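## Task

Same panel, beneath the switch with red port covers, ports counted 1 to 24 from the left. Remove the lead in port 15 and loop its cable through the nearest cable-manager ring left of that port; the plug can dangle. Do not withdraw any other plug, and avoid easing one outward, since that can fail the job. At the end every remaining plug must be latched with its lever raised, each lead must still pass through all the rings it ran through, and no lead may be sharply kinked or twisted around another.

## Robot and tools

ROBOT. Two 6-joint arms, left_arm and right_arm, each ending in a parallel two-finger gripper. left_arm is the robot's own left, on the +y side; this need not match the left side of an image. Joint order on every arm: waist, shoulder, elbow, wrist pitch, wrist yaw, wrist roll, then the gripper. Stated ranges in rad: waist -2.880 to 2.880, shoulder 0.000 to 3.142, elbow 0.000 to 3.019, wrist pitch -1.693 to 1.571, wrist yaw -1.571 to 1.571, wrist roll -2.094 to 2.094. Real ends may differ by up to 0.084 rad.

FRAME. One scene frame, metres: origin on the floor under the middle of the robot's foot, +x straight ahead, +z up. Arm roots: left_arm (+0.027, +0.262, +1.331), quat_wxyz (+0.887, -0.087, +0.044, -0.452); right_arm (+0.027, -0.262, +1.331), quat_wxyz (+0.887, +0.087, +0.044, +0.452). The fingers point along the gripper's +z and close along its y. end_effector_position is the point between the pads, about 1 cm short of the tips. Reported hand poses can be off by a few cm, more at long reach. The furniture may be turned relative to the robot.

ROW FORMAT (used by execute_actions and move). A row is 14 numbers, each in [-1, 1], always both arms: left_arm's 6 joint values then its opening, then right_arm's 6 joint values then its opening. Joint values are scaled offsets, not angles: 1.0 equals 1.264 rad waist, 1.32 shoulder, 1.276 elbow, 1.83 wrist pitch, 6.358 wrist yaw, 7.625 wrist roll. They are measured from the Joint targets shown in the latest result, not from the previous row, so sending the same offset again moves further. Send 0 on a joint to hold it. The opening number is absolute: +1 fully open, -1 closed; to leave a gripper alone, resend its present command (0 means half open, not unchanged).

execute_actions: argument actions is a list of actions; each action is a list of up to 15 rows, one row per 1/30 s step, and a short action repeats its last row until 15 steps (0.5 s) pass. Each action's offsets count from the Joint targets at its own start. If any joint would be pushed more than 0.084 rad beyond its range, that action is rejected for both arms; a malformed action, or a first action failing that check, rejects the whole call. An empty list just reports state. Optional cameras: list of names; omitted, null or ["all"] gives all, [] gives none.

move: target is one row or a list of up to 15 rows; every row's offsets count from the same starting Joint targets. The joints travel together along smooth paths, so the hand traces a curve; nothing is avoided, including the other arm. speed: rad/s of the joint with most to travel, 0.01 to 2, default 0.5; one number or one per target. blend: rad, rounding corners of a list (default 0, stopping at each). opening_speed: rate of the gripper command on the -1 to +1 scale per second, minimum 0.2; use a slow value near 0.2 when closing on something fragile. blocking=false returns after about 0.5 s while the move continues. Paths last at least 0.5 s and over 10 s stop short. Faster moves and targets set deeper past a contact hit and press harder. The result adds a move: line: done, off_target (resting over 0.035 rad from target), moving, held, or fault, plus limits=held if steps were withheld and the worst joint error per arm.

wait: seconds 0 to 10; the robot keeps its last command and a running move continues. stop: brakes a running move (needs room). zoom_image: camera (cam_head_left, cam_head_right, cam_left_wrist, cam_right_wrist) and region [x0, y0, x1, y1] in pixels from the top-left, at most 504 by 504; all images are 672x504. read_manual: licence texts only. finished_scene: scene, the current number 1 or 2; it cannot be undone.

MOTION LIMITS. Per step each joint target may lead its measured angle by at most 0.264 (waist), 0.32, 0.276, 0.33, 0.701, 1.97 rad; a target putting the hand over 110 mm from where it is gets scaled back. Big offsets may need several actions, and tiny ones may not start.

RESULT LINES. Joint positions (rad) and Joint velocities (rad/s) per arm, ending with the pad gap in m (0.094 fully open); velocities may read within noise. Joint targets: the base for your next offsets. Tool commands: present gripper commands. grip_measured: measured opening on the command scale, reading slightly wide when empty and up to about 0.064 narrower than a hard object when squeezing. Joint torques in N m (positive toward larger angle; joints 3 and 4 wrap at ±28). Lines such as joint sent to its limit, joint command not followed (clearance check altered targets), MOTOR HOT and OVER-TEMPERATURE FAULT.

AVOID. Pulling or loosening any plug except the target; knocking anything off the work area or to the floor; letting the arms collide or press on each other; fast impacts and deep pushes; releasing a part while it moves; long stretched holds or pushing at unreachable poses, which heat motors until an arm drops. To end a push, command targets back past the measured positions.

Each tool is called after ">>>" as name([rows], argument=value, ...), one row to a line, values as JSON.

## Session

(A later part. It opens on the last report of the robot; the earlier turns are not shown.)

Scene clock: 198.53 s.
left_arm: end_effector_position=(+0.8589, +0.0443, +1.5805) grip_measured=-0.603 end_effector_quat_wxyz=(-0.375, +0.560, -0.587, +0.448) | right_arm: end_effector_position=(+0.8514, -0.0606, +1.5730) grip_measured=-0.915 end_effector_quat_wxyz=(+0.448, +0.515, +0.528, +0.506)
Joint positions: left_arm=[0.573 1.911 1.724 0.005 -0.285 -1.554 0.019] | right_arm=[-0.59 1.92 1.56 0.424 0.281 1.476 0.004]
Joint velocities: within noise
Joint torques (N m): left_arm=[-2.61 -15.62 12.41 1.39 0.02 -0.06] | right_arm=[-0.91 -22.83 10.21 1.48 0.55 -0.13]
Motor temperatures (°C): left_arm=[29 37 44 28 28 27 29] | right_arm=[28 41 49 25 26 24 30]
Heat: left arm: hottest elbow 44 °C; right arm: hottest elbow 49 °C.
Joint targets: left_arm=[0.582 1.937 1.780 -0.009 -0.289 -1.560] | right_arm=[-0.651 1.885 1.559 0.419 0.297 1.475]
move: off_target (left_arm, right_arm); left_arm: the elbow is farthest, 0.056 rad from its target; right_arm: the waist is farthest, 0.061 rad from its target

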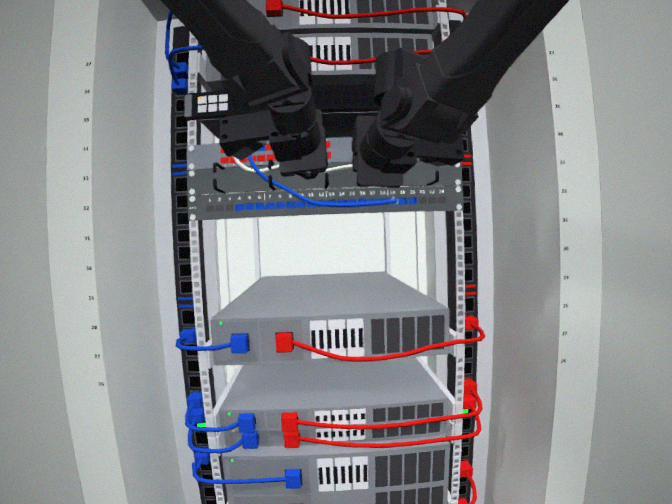

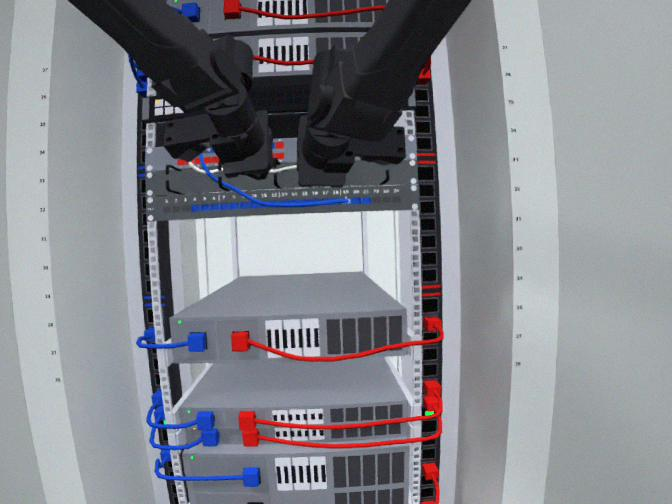

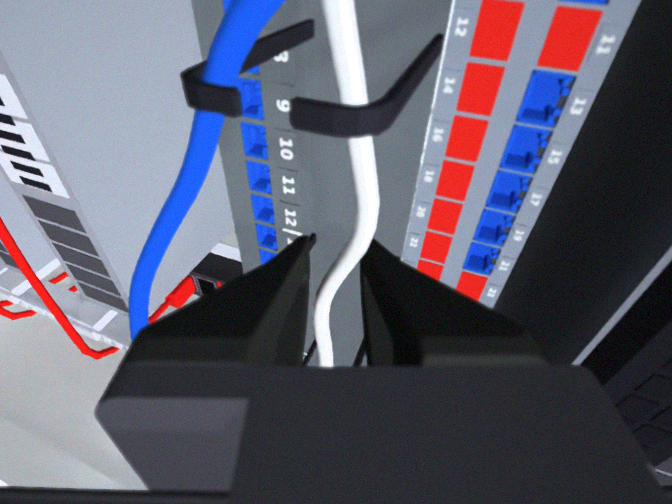

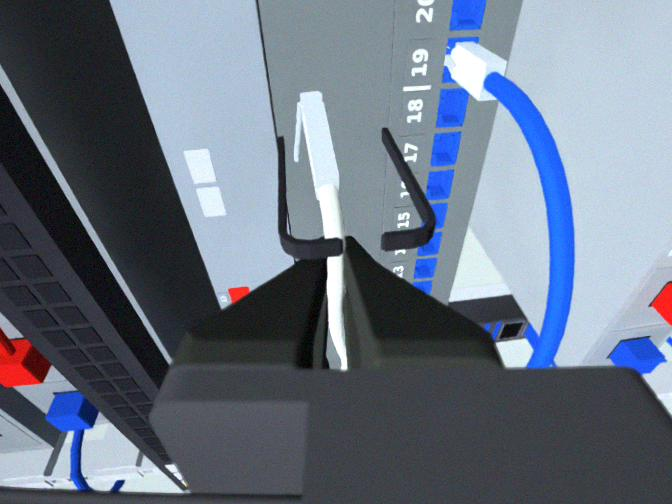

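>>> move(target=[0,0,0,0,0,0,-0.6,0.0206,0.053,-0.0055,0.0213,0.0005,0,-0.93], speed=0.08, cameras=["cam_head_left","cam_left_wrist","cam_right_wrist"])

>>> zoom_image(camera="cam_right_wrist", region=[250, 50, 450, 370])

Scene clock: 201.17 s.
left_arm: end_effector_position=(+0.8590, +0.0443, +1.5792) grip_measured=-0.603 end_effector_quat_wxyz=(-0.376, +0.560, -0.587, +0.447) | right_arm: end_effector_position=(+0.8524, -0.0578, +1.5563) grip_measured=-0.915 end_effector_quat_wxyz=(+0.446, +0.517, +0.530, +0.502)
Joint positions: left_arm=[0.573 1.912 1.724 0.005 -0.287 -1.554 0.019] | right_arm=[-0.59 1.942 1.555 0.442 0.284 1.476 0.004]
Joint velocities: within noise
Joint torques (N m): left_arm=[-3.31 -15.85 12.3 1.43 0.05 -0.09] | right_arm=[1.32 -19.37 9.84 2.36 0.6 -0.15]
Motor temperatures (°C): left_arm=[29 37 44 28 28 27 29] | right_arm=[28 42 49 25 26 24 30]
Heat: left arm: hottest elbow 44 °C; right arm: hottest elbow 49 °C.
Joint targets: left_arm=[0.582 1.937 1.780 -0.009 -0.289 -1.560] | right_arm=[-0.625 1.955 1.553 0.458 0.300 1.475]
move: off_target (left_arm); left_arm: the elbow is farthest, 0.056 rad from its target
Images, in order (width x height): cam_head_left 672x504, cam_left_wrist 672x504, cam_right_wrist 672x504.

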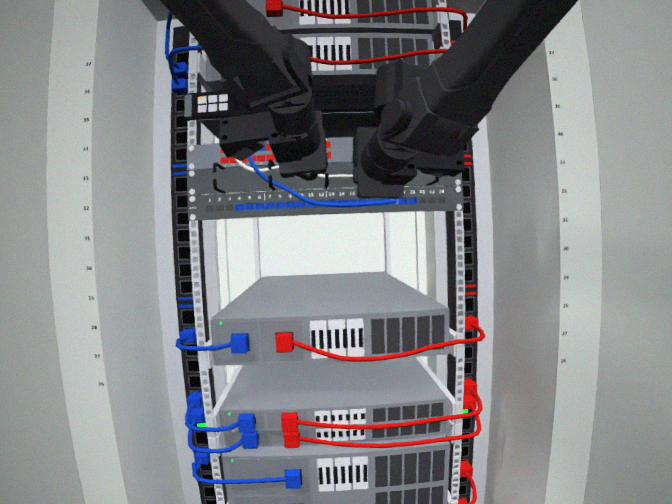

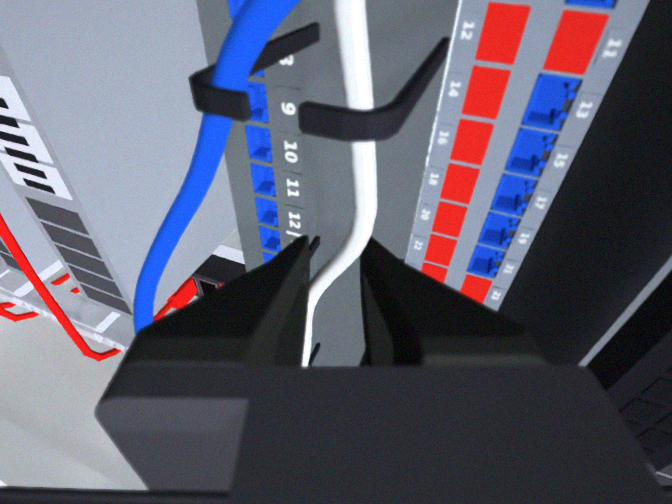

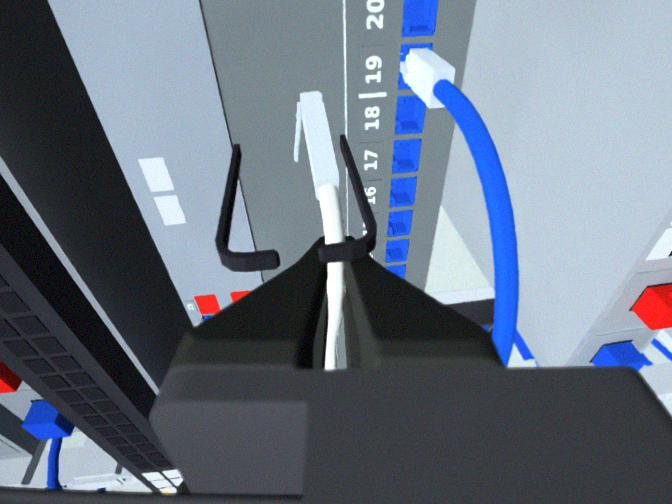

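Scaled by 1.575 from the camera's 672x504 image, which has a finer 960x720 frame.

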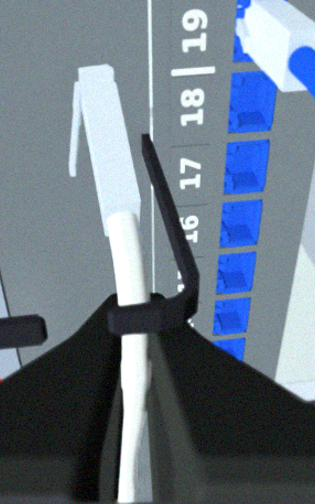

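>>> move(target=[0,0,0,0,0,0,-0.6,0.01,-0.0447,0,0,0,0,-0.93], speed=0.08, cameras=["cam_head_left","cam_left_wrist","cam_right_wrist"])

>>> zoom_image(camera="cam_right_wrist", region=[250, 50, 450, 370])

>>> zoom_image(camera="cam_head_left", region=[305, 140, 375, 210])

Scene clock: 202.57 s.
left_arm: end_effector_position=(+0.8590, +0.0443, +1.5792) grip_measured=-0.603 end_effector_quat_wxyz=(-0.376, +0.560, -0.587, +0.447) | right_arm: end_effector_position=(+0.8515, -0.0588, +1.5599) grip_measured=-0.916 end_effector_quat_wxyz=(+0.447, +0.517, +0.529, +0.503)
Joint positions: left_arm=[0.573 1.912 1.724 0.005 -0.287 -1.554 0.019] | right_arm=[-0.59 1.936 1.552 0.442 0.284 1.476 0.004]
Joint velocities: within noise
Joint torques (N m): left_arm=[-2.61 -15.5 12.38 1.4 0.08 -0.07] | right_arm=[2.43 -23.41 10.02 2.4 0.58 -0.14]
Motor temperatures (°C): left_arm=[29 37 44 28 28 27 29] | right_arm=[28 42 49 25 26 24 30]
Heat: left arm: hottest elbow 44 °C; right arm: hottest elbow 49 °C.
Joint targets: left_arm=[0.582 1.937 1.780 -0.009 -0.289 -1.560] | right_arm=[-0.612 1.895 1.552 0.458 0.300 1.475]
move: off_target (left_arm, right_arm); left_arm: the elbow is farthest, 0.056 rad from its target; right_arm: the shoulder is farthest, 0.040 rad from its target
Images, in order (width x height): cam_head_left 672x504, cam_left_wrist 672x504, cam_right_wrist 672x504.

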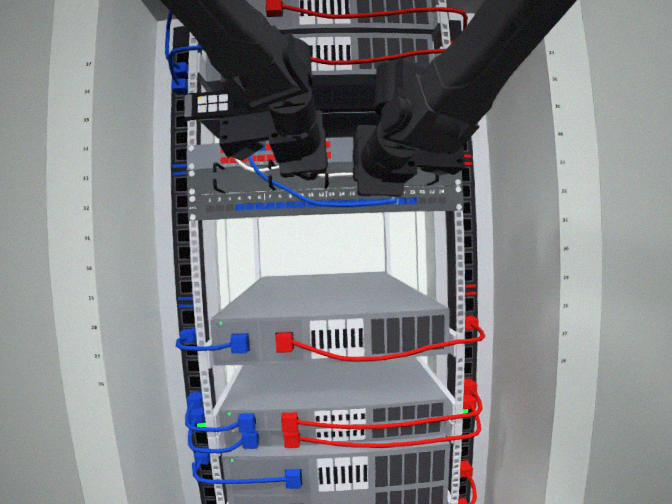

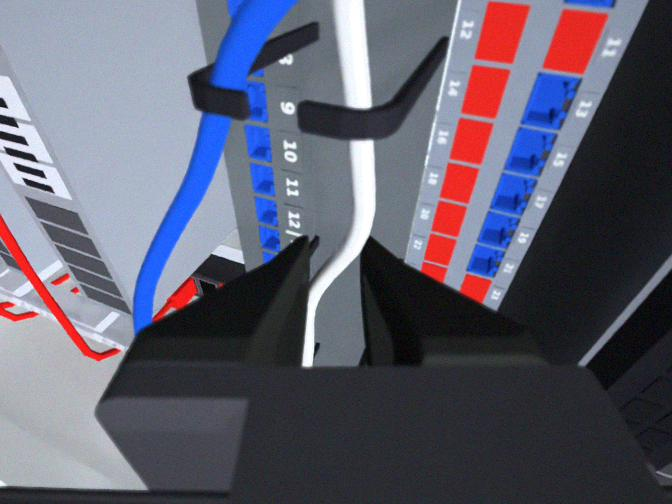

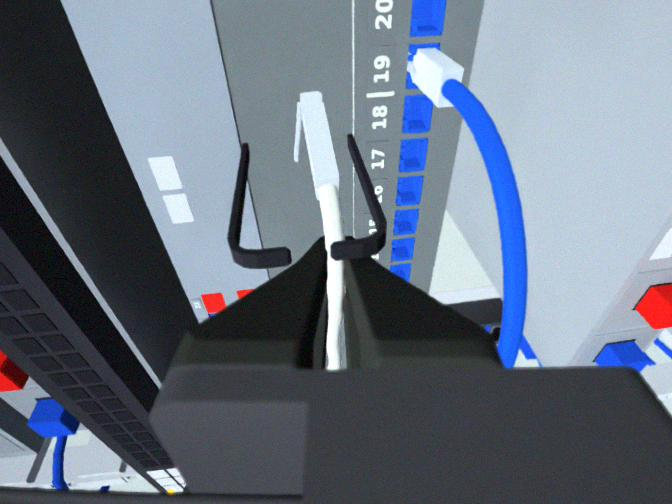

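Scaled by 1.575 from the camera's 672x504 image, which has a finer 960x720 frame.

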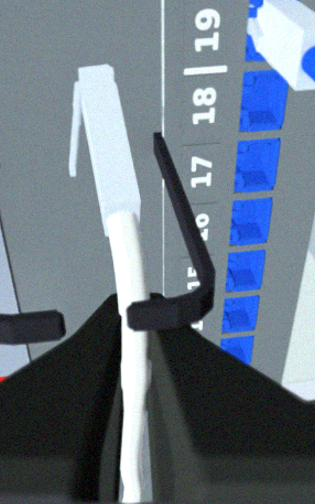

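Scaled by 7.200 from the camera's 672x504 image, which has a finer 960x720 frame.

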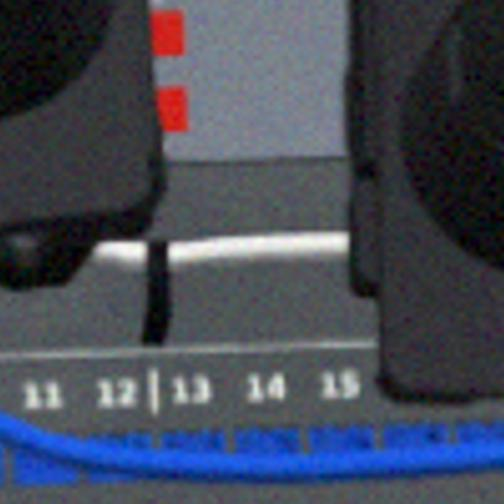

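>>> move(target=[0,0,0,0,0,0,-0.6,0.0237,-0.0098,0,0,0,0,-0.93], speed=0.08, cameras=["cam_head_left","cam_right_wrist"])

>>> zoom_image(camera="cam_right_wrist", region=[250, 50, 450, 370])

>>> zoom_image(camera="cam_head_left", region=[305, 140, 375, 210])

Scene clock: 203.90 s.
left_arm: end_effector_position=(+0.8590, +0.0443, +1.5792) grip_measured=-0.603 end_effector_quat_wxyz=(-0.376, +0.560, -0.587, +0.447) | right_arm: end_effector_position=(+0.8477, -0.0547, +1.5745) grip_measured=-0.916 end_effector_quat_wxyz=(+0.449, +0.513, +0.525, +0.510)
Joint positions: left_arm=[0.573 1.912 1.724 0.005 -0.287 -1.554 0.019] | right_arm=[-0.58 1.918 1.551 0.442 0.288 1.476 0.004]
Joint velocities: within noise
Joint torques (N m): left_arm=[-2.96 -16.15 12.27 1.44 0.07 -0.08] | right_arm=[4.31 -22.65 10.25 2.39 0.4 -0.13]
Motor temperatures (°C): left_arm=[29 37 44 28 28 27 29] | right_arm=[28 42 49 25 26 24 30]
Heat: left arm: hottest elbow 44 °C; right arm: hottest elbow 49 °C.
Joint targets: left_arm=[0.582 1.937 1.780 -0.009 -0.289 -1.560] | right_arm=[-0.582 1.883 1.553 0.458 0.300 1.475]
move: off_target (left_arm, right_arm); left_arm: the elbow is farthest, 0.056 rad from its target; right_arm: the shoulder is farthest, 0.036 rad from its target
Images, in order (width x height): cam_head_left 672x504, cam_right_wrist 672x504.

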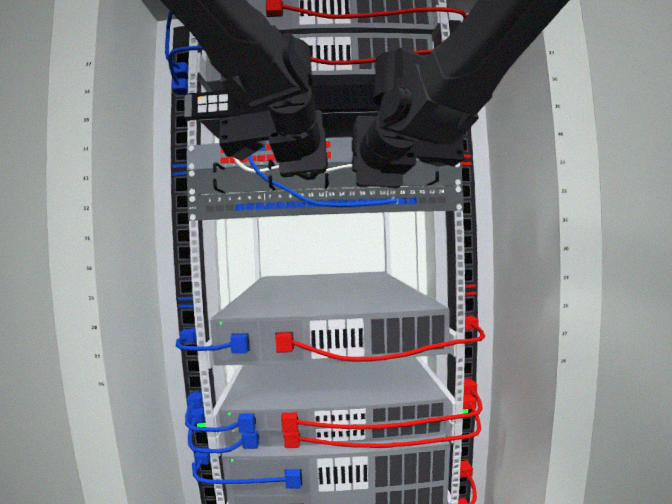

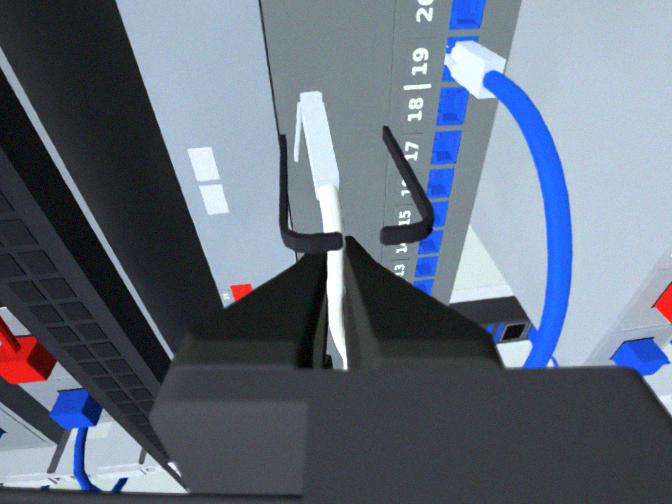

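Scaled by 1.575 from the camera's 672x504 image, which has a finer 960x720 frame.

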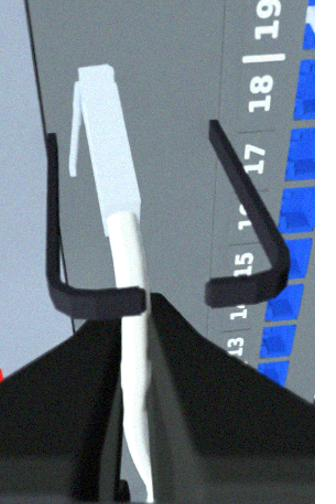

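Scaled by 7.200 from the camera's 672x504 image, which has a finer 960x720 frame.

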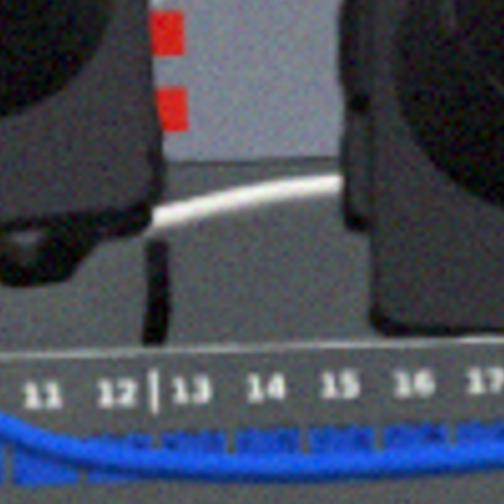

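>>> move(target=[0,0,0,0,0,0,-0.6,0.0071,0.0447,0,0,0,0,-0.93], speed=0.08, cameras=["cam_head_left","cam_right_wrist"])

>>> zoom_image(camera="cam_right_wrist", region=[250, 50, 450, 370])

>>> zoom_image(camera="cam_head_left", region=[305, 140, 375, 210])

Scene clock: 205.40 s.
left_arm: end_effector_position=(+0.8590, +0.0443, +1.5792) grip_measured=-0.603 end_effector_quat_wxyz=(-0.376, +0.560, -0.587, +0.447) | right_arm: end_effector_position=(+0.8480, -0.0508, +1.5645) grip_measured=-0.916 end_effector_quat_wxyz=(+0.446, +0.515, +0.529, +0.506)
Joint positions: left_arm=[0.573 1.912 1.724 0.005 -0.287 -1.554 0.019] | right_arm=[-0.577 1.931 1.551 0.442 0.291 1.476 0.004]
Joint velocities: within noise
Joint torques (N m): left_arm=[-2.43 -15.27 12.36 1.43 0.05 -0.06] | right_arm=[4.89 -19.14 10.28 2.37 0.28 -0.13]
Motor temperatures (°C): left_arm=[29 37 44 28 28 27 29] | right_arm=[28 41 48 25 26 24 30]
Heat: left arm: hottest elbow 44 °C; right arm: hottest elbow 48 °C.
Joint targets: left_arm=[0.582 1.937 1.780 -0.009 -0.288 -1.560] | right_arm=[-0.573 1.942 1.553 0.458 0.300 1.475]
move: off_target (left_arm); left_arm: the elbow is farthest, 0.056 rad from its target
Images, in order (width x height): cam_head_left 672x504, cam_right_wrist 672x504.

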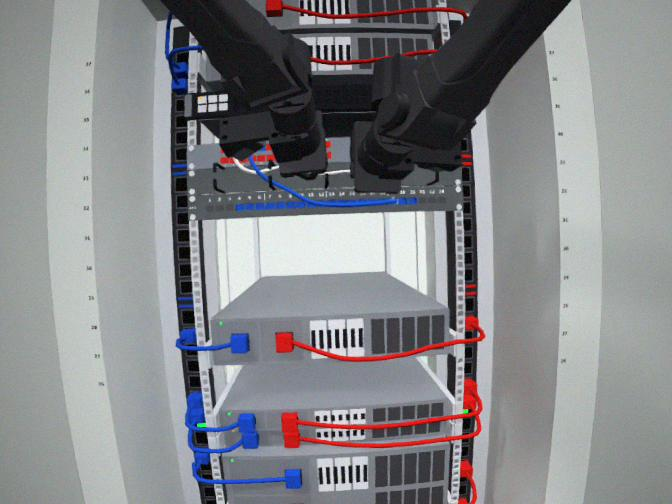

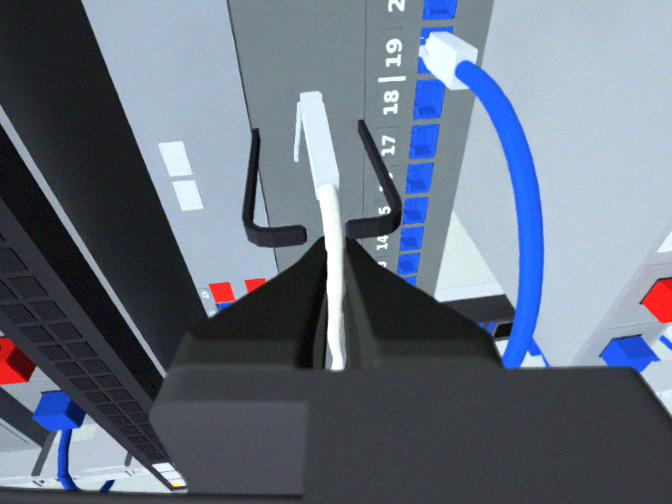

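Scaled by 1.575 from the camera's 672x504 image, which has a finer 960x720 frame.

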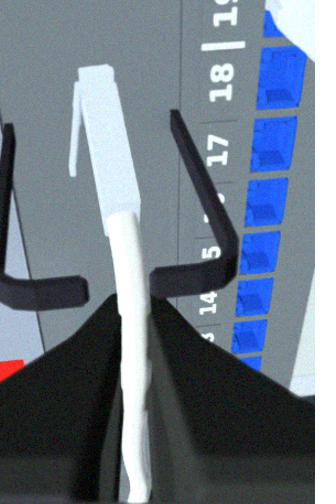

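Scaled by 7.200 from the camera's 672x504 image, which has a finer 960x720 frame.

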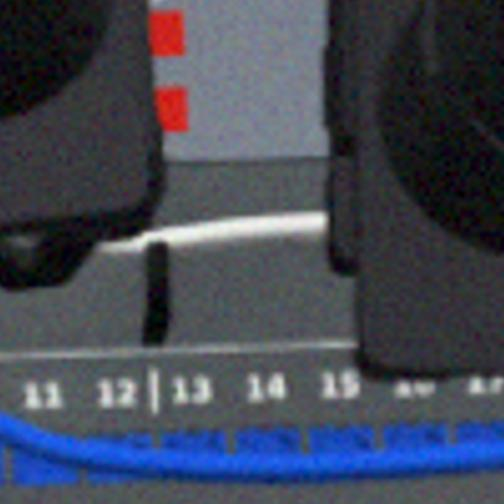

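>>> move([
  [0,0,0,0,0,0,-0.93,0,0,0,0,0,0,-0.93],
  [0.004,0,0.0133,0,0,0,-0.93,0,0,0,0,0,0,-0.93],
], speed=0.08, opening_speed=0.3)

>>> zoom_image(camera="cam_head_left", region=[305, 140, 375, 210])

Scene clock: 209.50 s.
left_arm: end_effector_position=(+0.8601, +0.0446, +1.5790) grip_measured=-0.908 end_effector_quat_wxyz=(-0.376, +0.561, -0.588, +0.446) | right_arm: end_effector_position=(+0.8477, -0.0495, +1.5661) grip_measured=-0.916 end_effector_quat_wxyz=(+0.447, +0.514, +0.527, +0.508)
Joint positions: left_arm=[0.574 1.915 1.729 0.001 -0.288 -1.553 0.004] | right_arm=[-0.575 1.931 1.551 0.448 0.291 1.476 0.004]
Joint velocities: within noise
Joint torques (N m): left_arm=[-2.73 -15.56 13.22 1.61 0.08 -0.07] | right_arm=[4.54 -19.14 10.19 2.14 0.27 -0.13]
Motor temperatures (°C): left_arm=[29 37 45 28 28 27 29] | right_arm=[28 41 48 25 26 24 30]
Heat: left arm: hottest elbow 45 °C; right arm: hottest elbow 48 °C.
Joint targets: left_arm=[0.587 1.937 1.797 -0.009 -0.289 -1.560] | right_arm=[-0.573 1.942 1.553 0.458 0.300 1.475]
move: off_target (left_arm); left_arm: the elbow is farthest, 0.068 rad from its target

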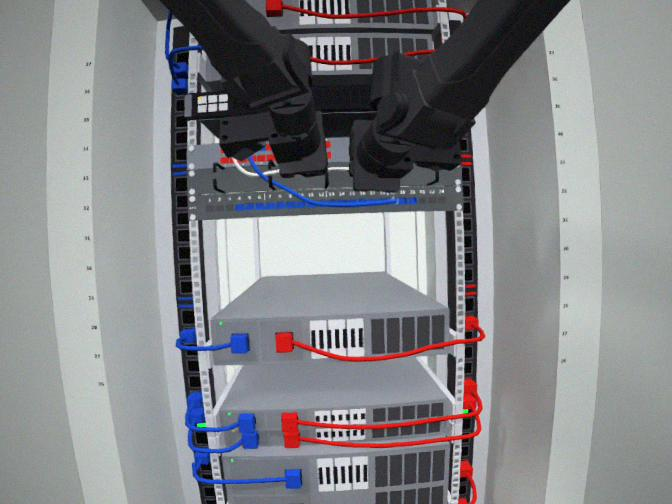

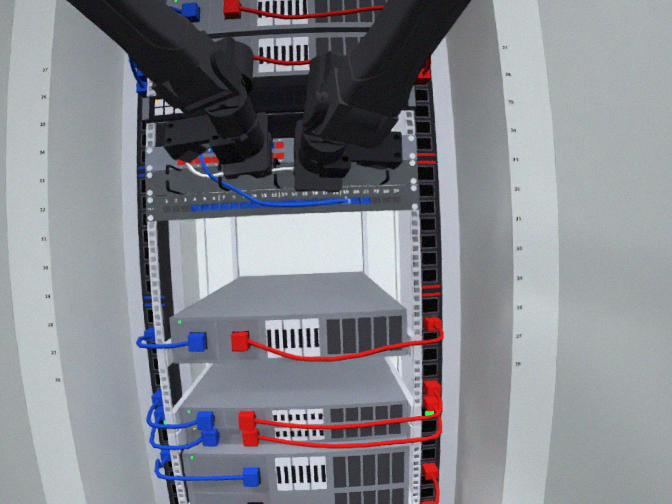

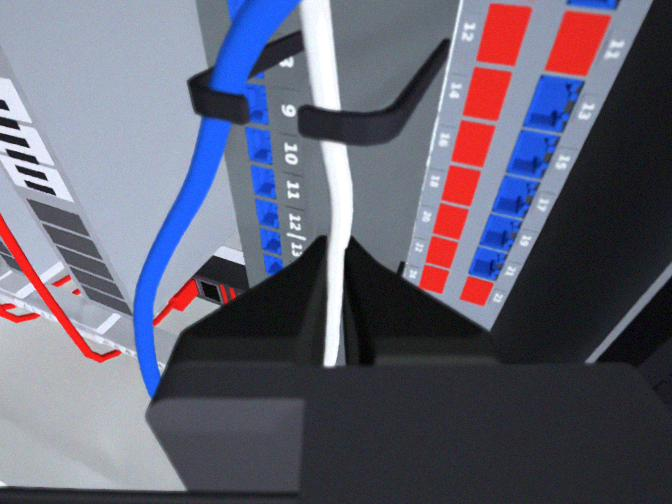

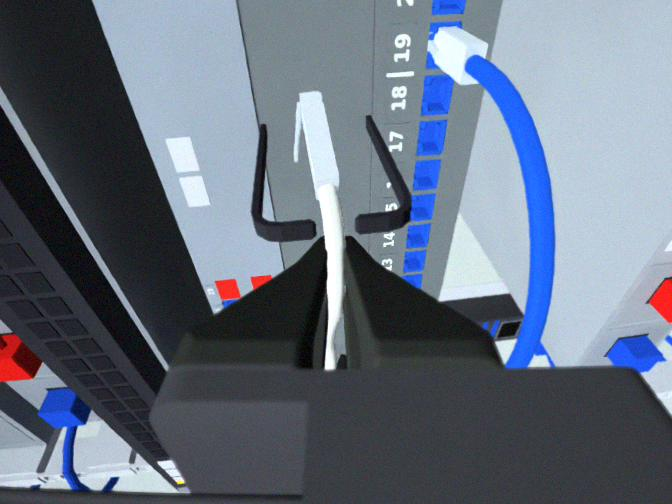

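Scaled by 7.200 from the camera's 672x504 image, which has a finer 960x720 frame.

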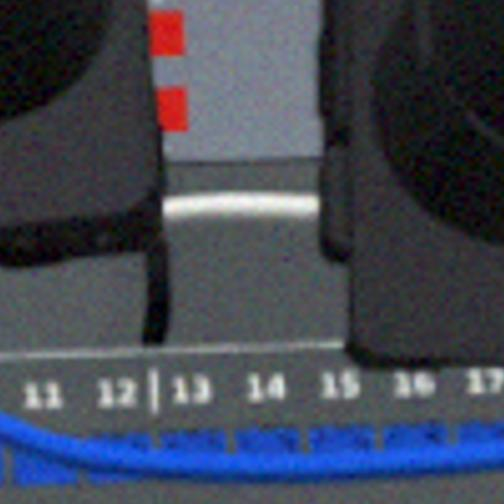

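>>> move([
  [0,0,0.0157,0,0,0,-0.93,0,-0.0333,0,0,0,0,-0.93],
  [0,0,0.0157,0,0,0,-0.93,0.019,-0.0795,-0.0831,0.0273,0.0025,0,-0.93],
], speed=0.08)

>>> zoom_image(camera="cam_head_left", region=[305, 140, 375, 210])

>>> zoom_image(camera="cam_right_wrist", region=[250, 50, 450, 370])

Scene clock: 212.30 s.
left_arm: end_effector_position=(+0.8624, +0.0398, +1.5865) grip_measured=-0.908 end_effector_quat_wxyz=(-0.375, +0.556, -0.588, +0.452) | right_arm: end_effector_position=(+0.8259, -0.0466, +1.5766) grip_measured=-0.916 end_effector_quat_wxyz=(+0.449, +0.509, +0.520, +0.518)
Joint positions: left_arm=[0.57 1.918 1.749 -0.008 -0.281 -1.551 0.004] | right_arm=[-0.558 1.882 1.478 0.496 0.299 1.476 0.004]
Joint velocities: within noise
Joint torques (N m): left_arm=[-2.32 -16.21 13.37 1.87 -0.2 -0.11] | right_arm=[5.36 -23.18 7.27 2.15 0.57 -0.14]
Motor temperatures (°C): left_arm=[29 37 46 28 28 27 29] | right_arm=[28 41 48 25 26 24 30]
Heat: left arm: hottest elbow 46 °C; right arm: hottest elbow 48 °C.
Joint targets: left_arm=[0.587 1.937 1.817 -0.009 -0.289 -1.560] | right_arm=[-0.549 1.837 1.446 0.508 0.316 1.475]
move: off_target (left_arm, right_arm); left_arm: the elbow is farthest, 0.068 rad from its target; right_arm: the shoulder is farthest, 0.045 rad from its target

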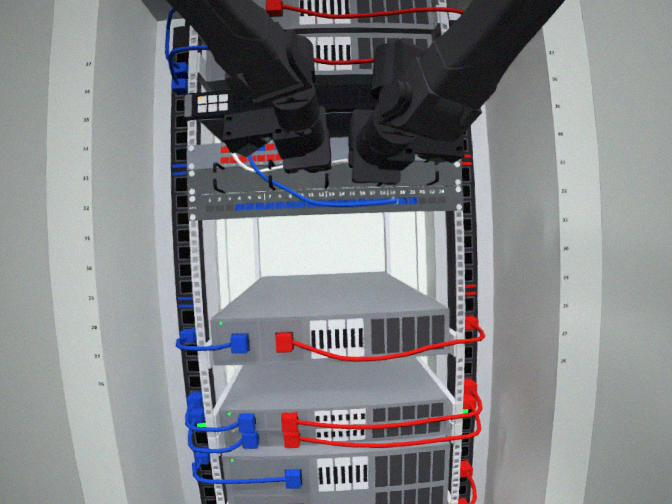

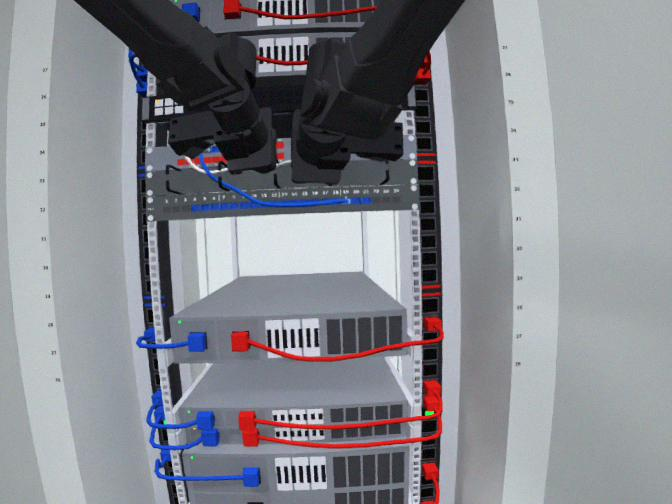

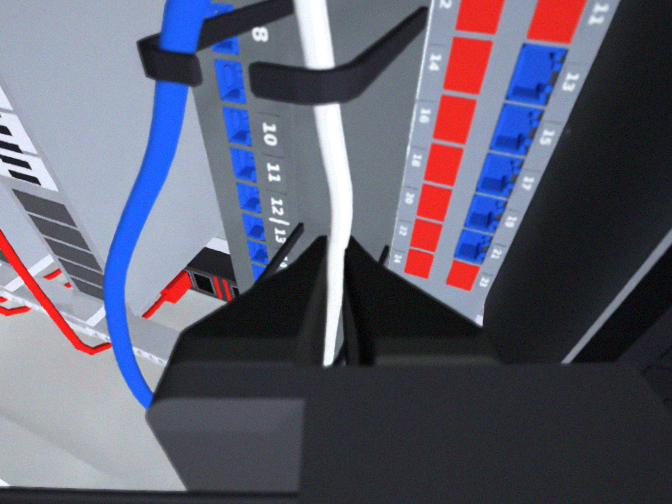

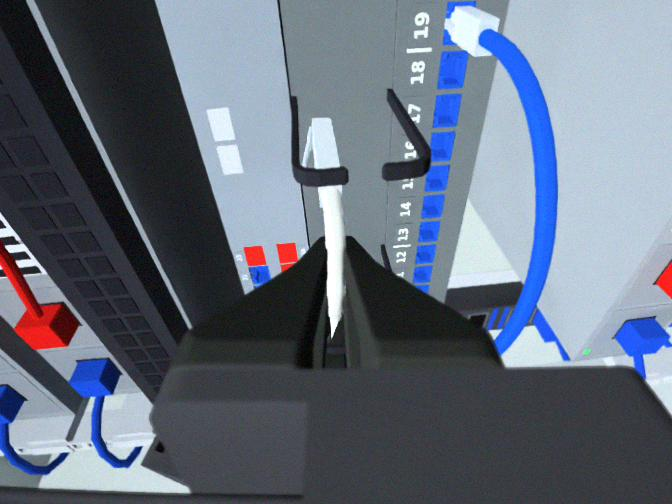

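Scaled by 7.200 from the camera's 672x504 image, which has a finer 960x720 frame.

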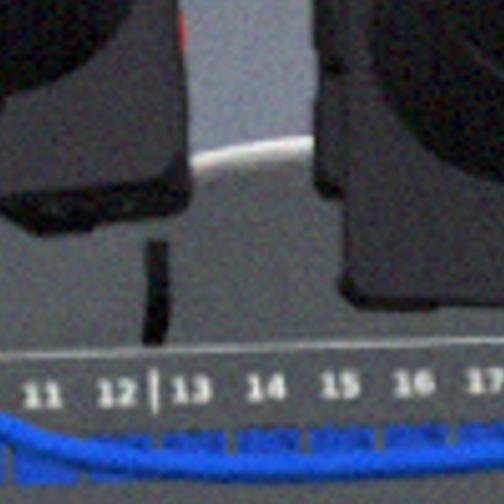

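Scaled by 1.575 from the camera's 672x504 image, which has a finer 960x720 frame.

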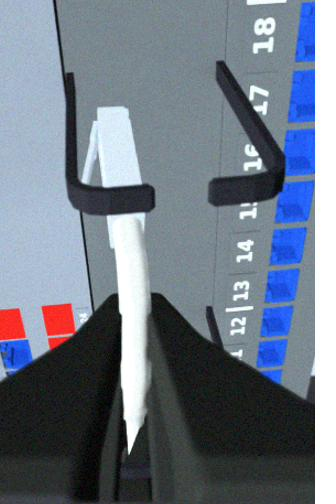

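>>> move([
  [0,0,0,0,0,0,-0.93,0,0.0652,0.0831,-0.0191,-0.0017,0,-0.93],
  [0.0198,0,0,0,0.0039,0,-0.93,0.0174,0.0803,0.1113,-0.0246,0.0014,0,-0.93],
], speed=0.08)

>>> zoom_image(camera="cam_head_left", region=[305, 140, 375, 210])

>>> zoom_image(camera="cam_right_wrist", region=[250, 50, 450, 370])

Scene clock: 218.17 s.
left_arm: end_effector_position=(+0.8678, +0.0553, +1.5837) grip_measured=-0.908 end_effector_quat_wxyz=(-0.375, +0.559, -0.586, +0.450) | right_arm: end_effector_position=(+0.8376, -0.0323, +1.5747) grip_measured=-0.916 end_effector_quat_wxyz=(+0.450, +0.512, +0.520, +0.516)
Joint positions: left_arm=[0.593 1.918 1.749 -0.008 -0.263 -1.551 0.004] | right_arm=[-0.543 1.923 1.538 0.475 0.32 1.476 0.004]
Joint velocities: within noise
Joint torques (N m): left_arm=[-1.9 -15.79 13.23 2.06 0.13 -0.11] | right_arm=[5.95 -18.55 14.49 1.18 0.11 -0.13]
Motor temperatures (°C): left_arm=[29 38 47 28 28 27 29] | right_arm=[28 41 48 25 26 24 31]
Heat: left arm: hottest elbow 47 °C; right arm: hottest elbow 48 °C.
Joint targets: left_arm=[0.612 1.937 1.817 -0.009 -0.264 -1.560] | right_arm=[-0.527 1.943 1.588 0.463 0.325 1.475]
move: off_target (left_arm, right_arm); left_arm: the elbow is farthest, 0.068 rad from its target; right_arm: the elbow is farthest, 0.050 rad from its target

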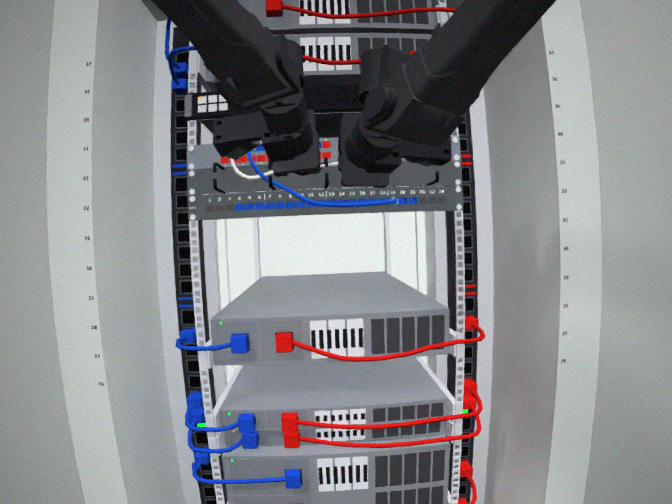

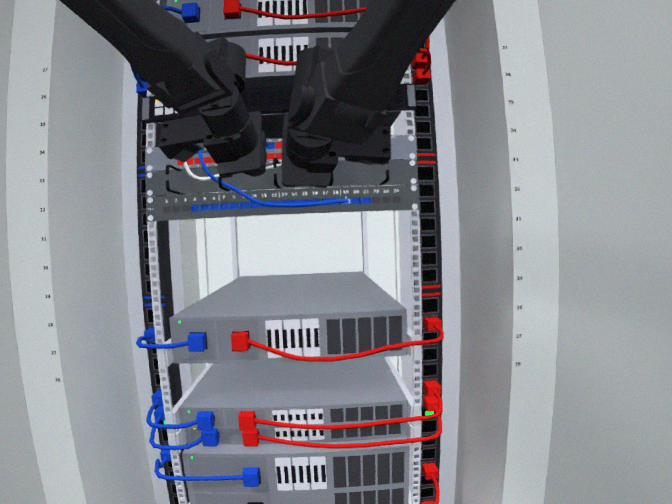

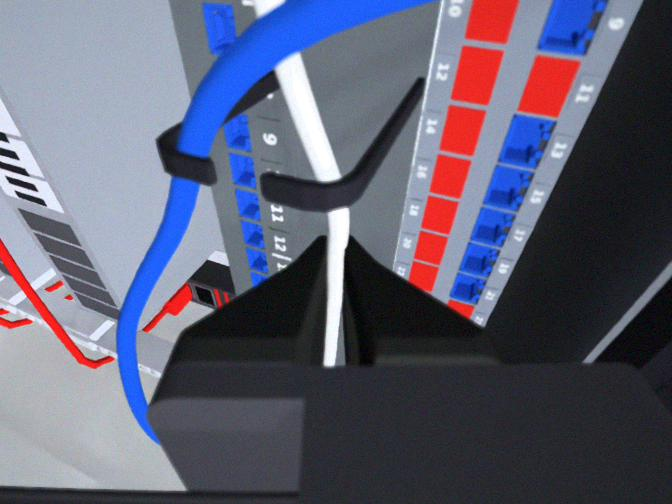

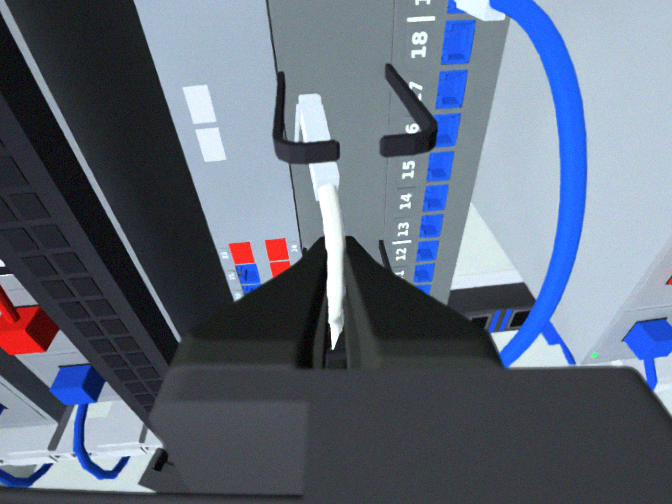

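Scaled by 7.200 from the camera's 672x504 image, which has a finer 960x720 frame.

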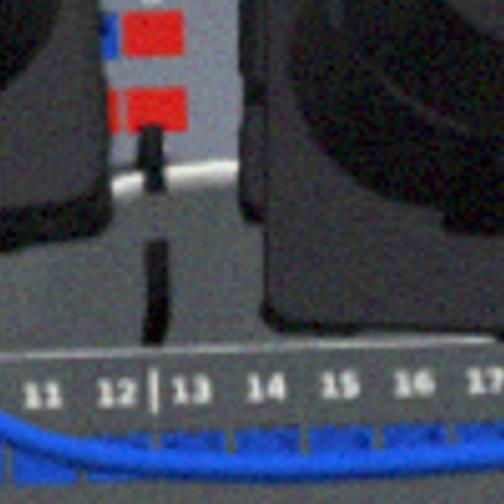

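Scaled by 1.575 from the camera's 672x504 image, which has a finer 960x720 frame.

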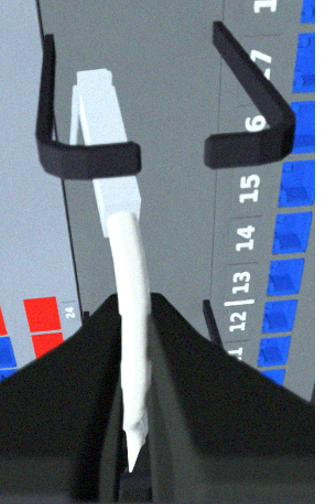

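>>> move(target=[0.0134,0,0,0,0.0026,0,-0.93,0.0134,0.0098,0.0133,-0.0038,0.0027,0,-0.93], speed=0.08)

>>> zoom_image(camera="cam_head_left", region=[305, 140, 375, 210])

>>> zoom_image(camera="cam_right_wrist", region=[250, 50, 450, 370])

Scene clock: 219.63 s.
left_arm: end_effector_position=(+0.8707, +0.0633, +1.5821) grip_measured=-0.908 end_effector_quat_wxyz=(-0.373, +0.559, -0.587, +0.452) | right_arm: end_effector_position=(+0.8387, -0.0234, +1.5741) grip_measured=-0.916 end_effector_quat_wxyz=(+0.450, +0.514, +0.519, +0.514)
Joint positions: left_arm=[0.607 1.918 1.749 -0.008 -0.245 -1.551 0.004] | right_arm=[-0.531 1.936 1.555 0.468 0.338 1.476 0.004]
Joint velocities: within noise
Joint torques (N m): left_arm=[-1.26 -16.26 13.2 1.95 0.03 -0.07] | right_arm=[6.3 -18.32 14.5 1.24 0.08 -0.12]
Motor temperatures (°C): left_arm=[29 39 47 28 28 27 29] | right_arm=[28 41 48 25 26 24 31]
Heat: left arm: hottest elbow 47 °C; right arm: hottest elbow 48 °C.
Joint targets: left_arm=[0.629 1.937 1.817 -0.009 -0.247 -1.560] | right_arm=[-0.510 1.956 1.606 0.456 0.342 1.475]
move: off_target (left_arm, right_arm); left_arm: the elbow is farthest, 0.068 rad from its target; right_arm: the elbow is farthest, 0.050 rad from its target

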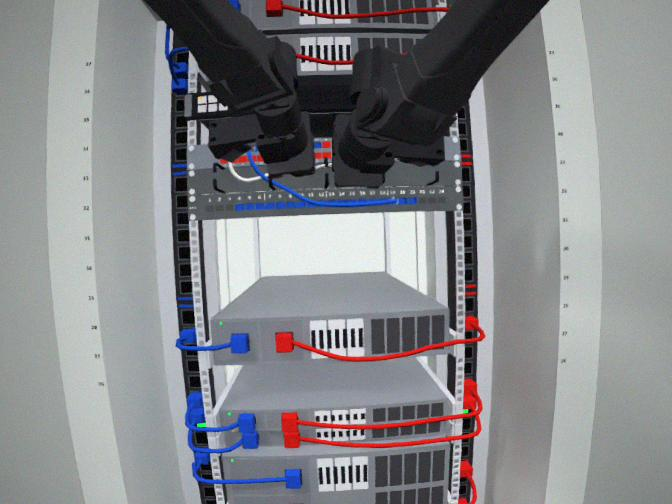

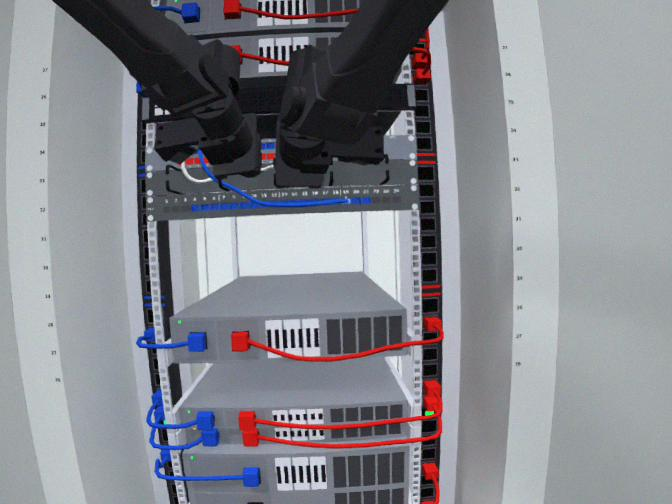

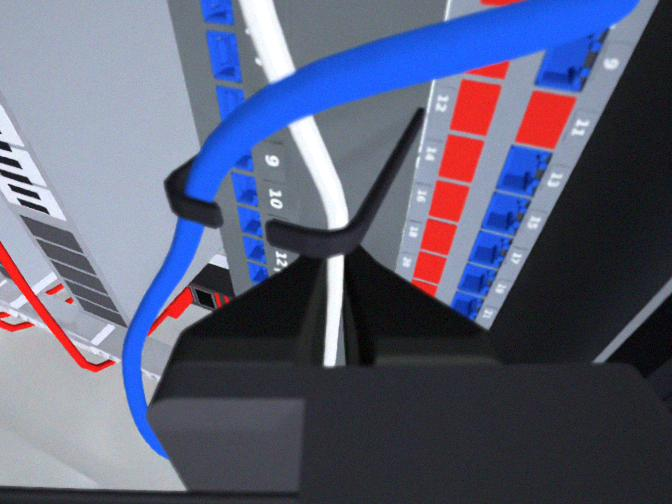

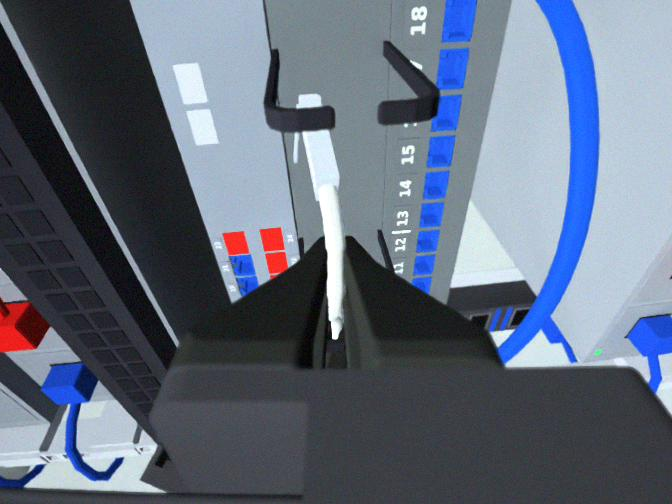

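Scaled by 7.200 from the camera's 672x504 image, which has a finer 960x720 frame.

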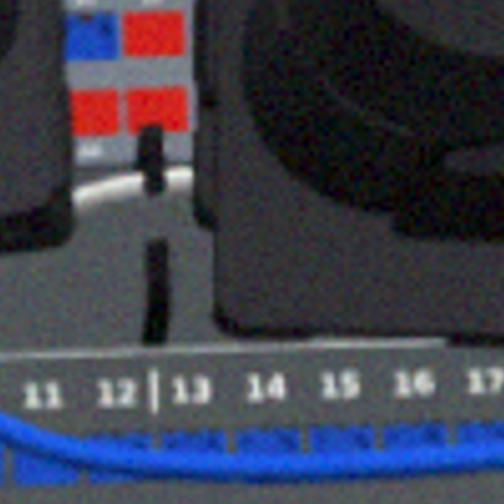

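Scaled by 1.575 from the camera's 672x504 image, which has a finer 960x720 frame.

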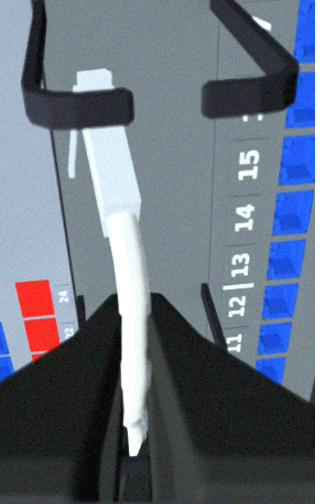

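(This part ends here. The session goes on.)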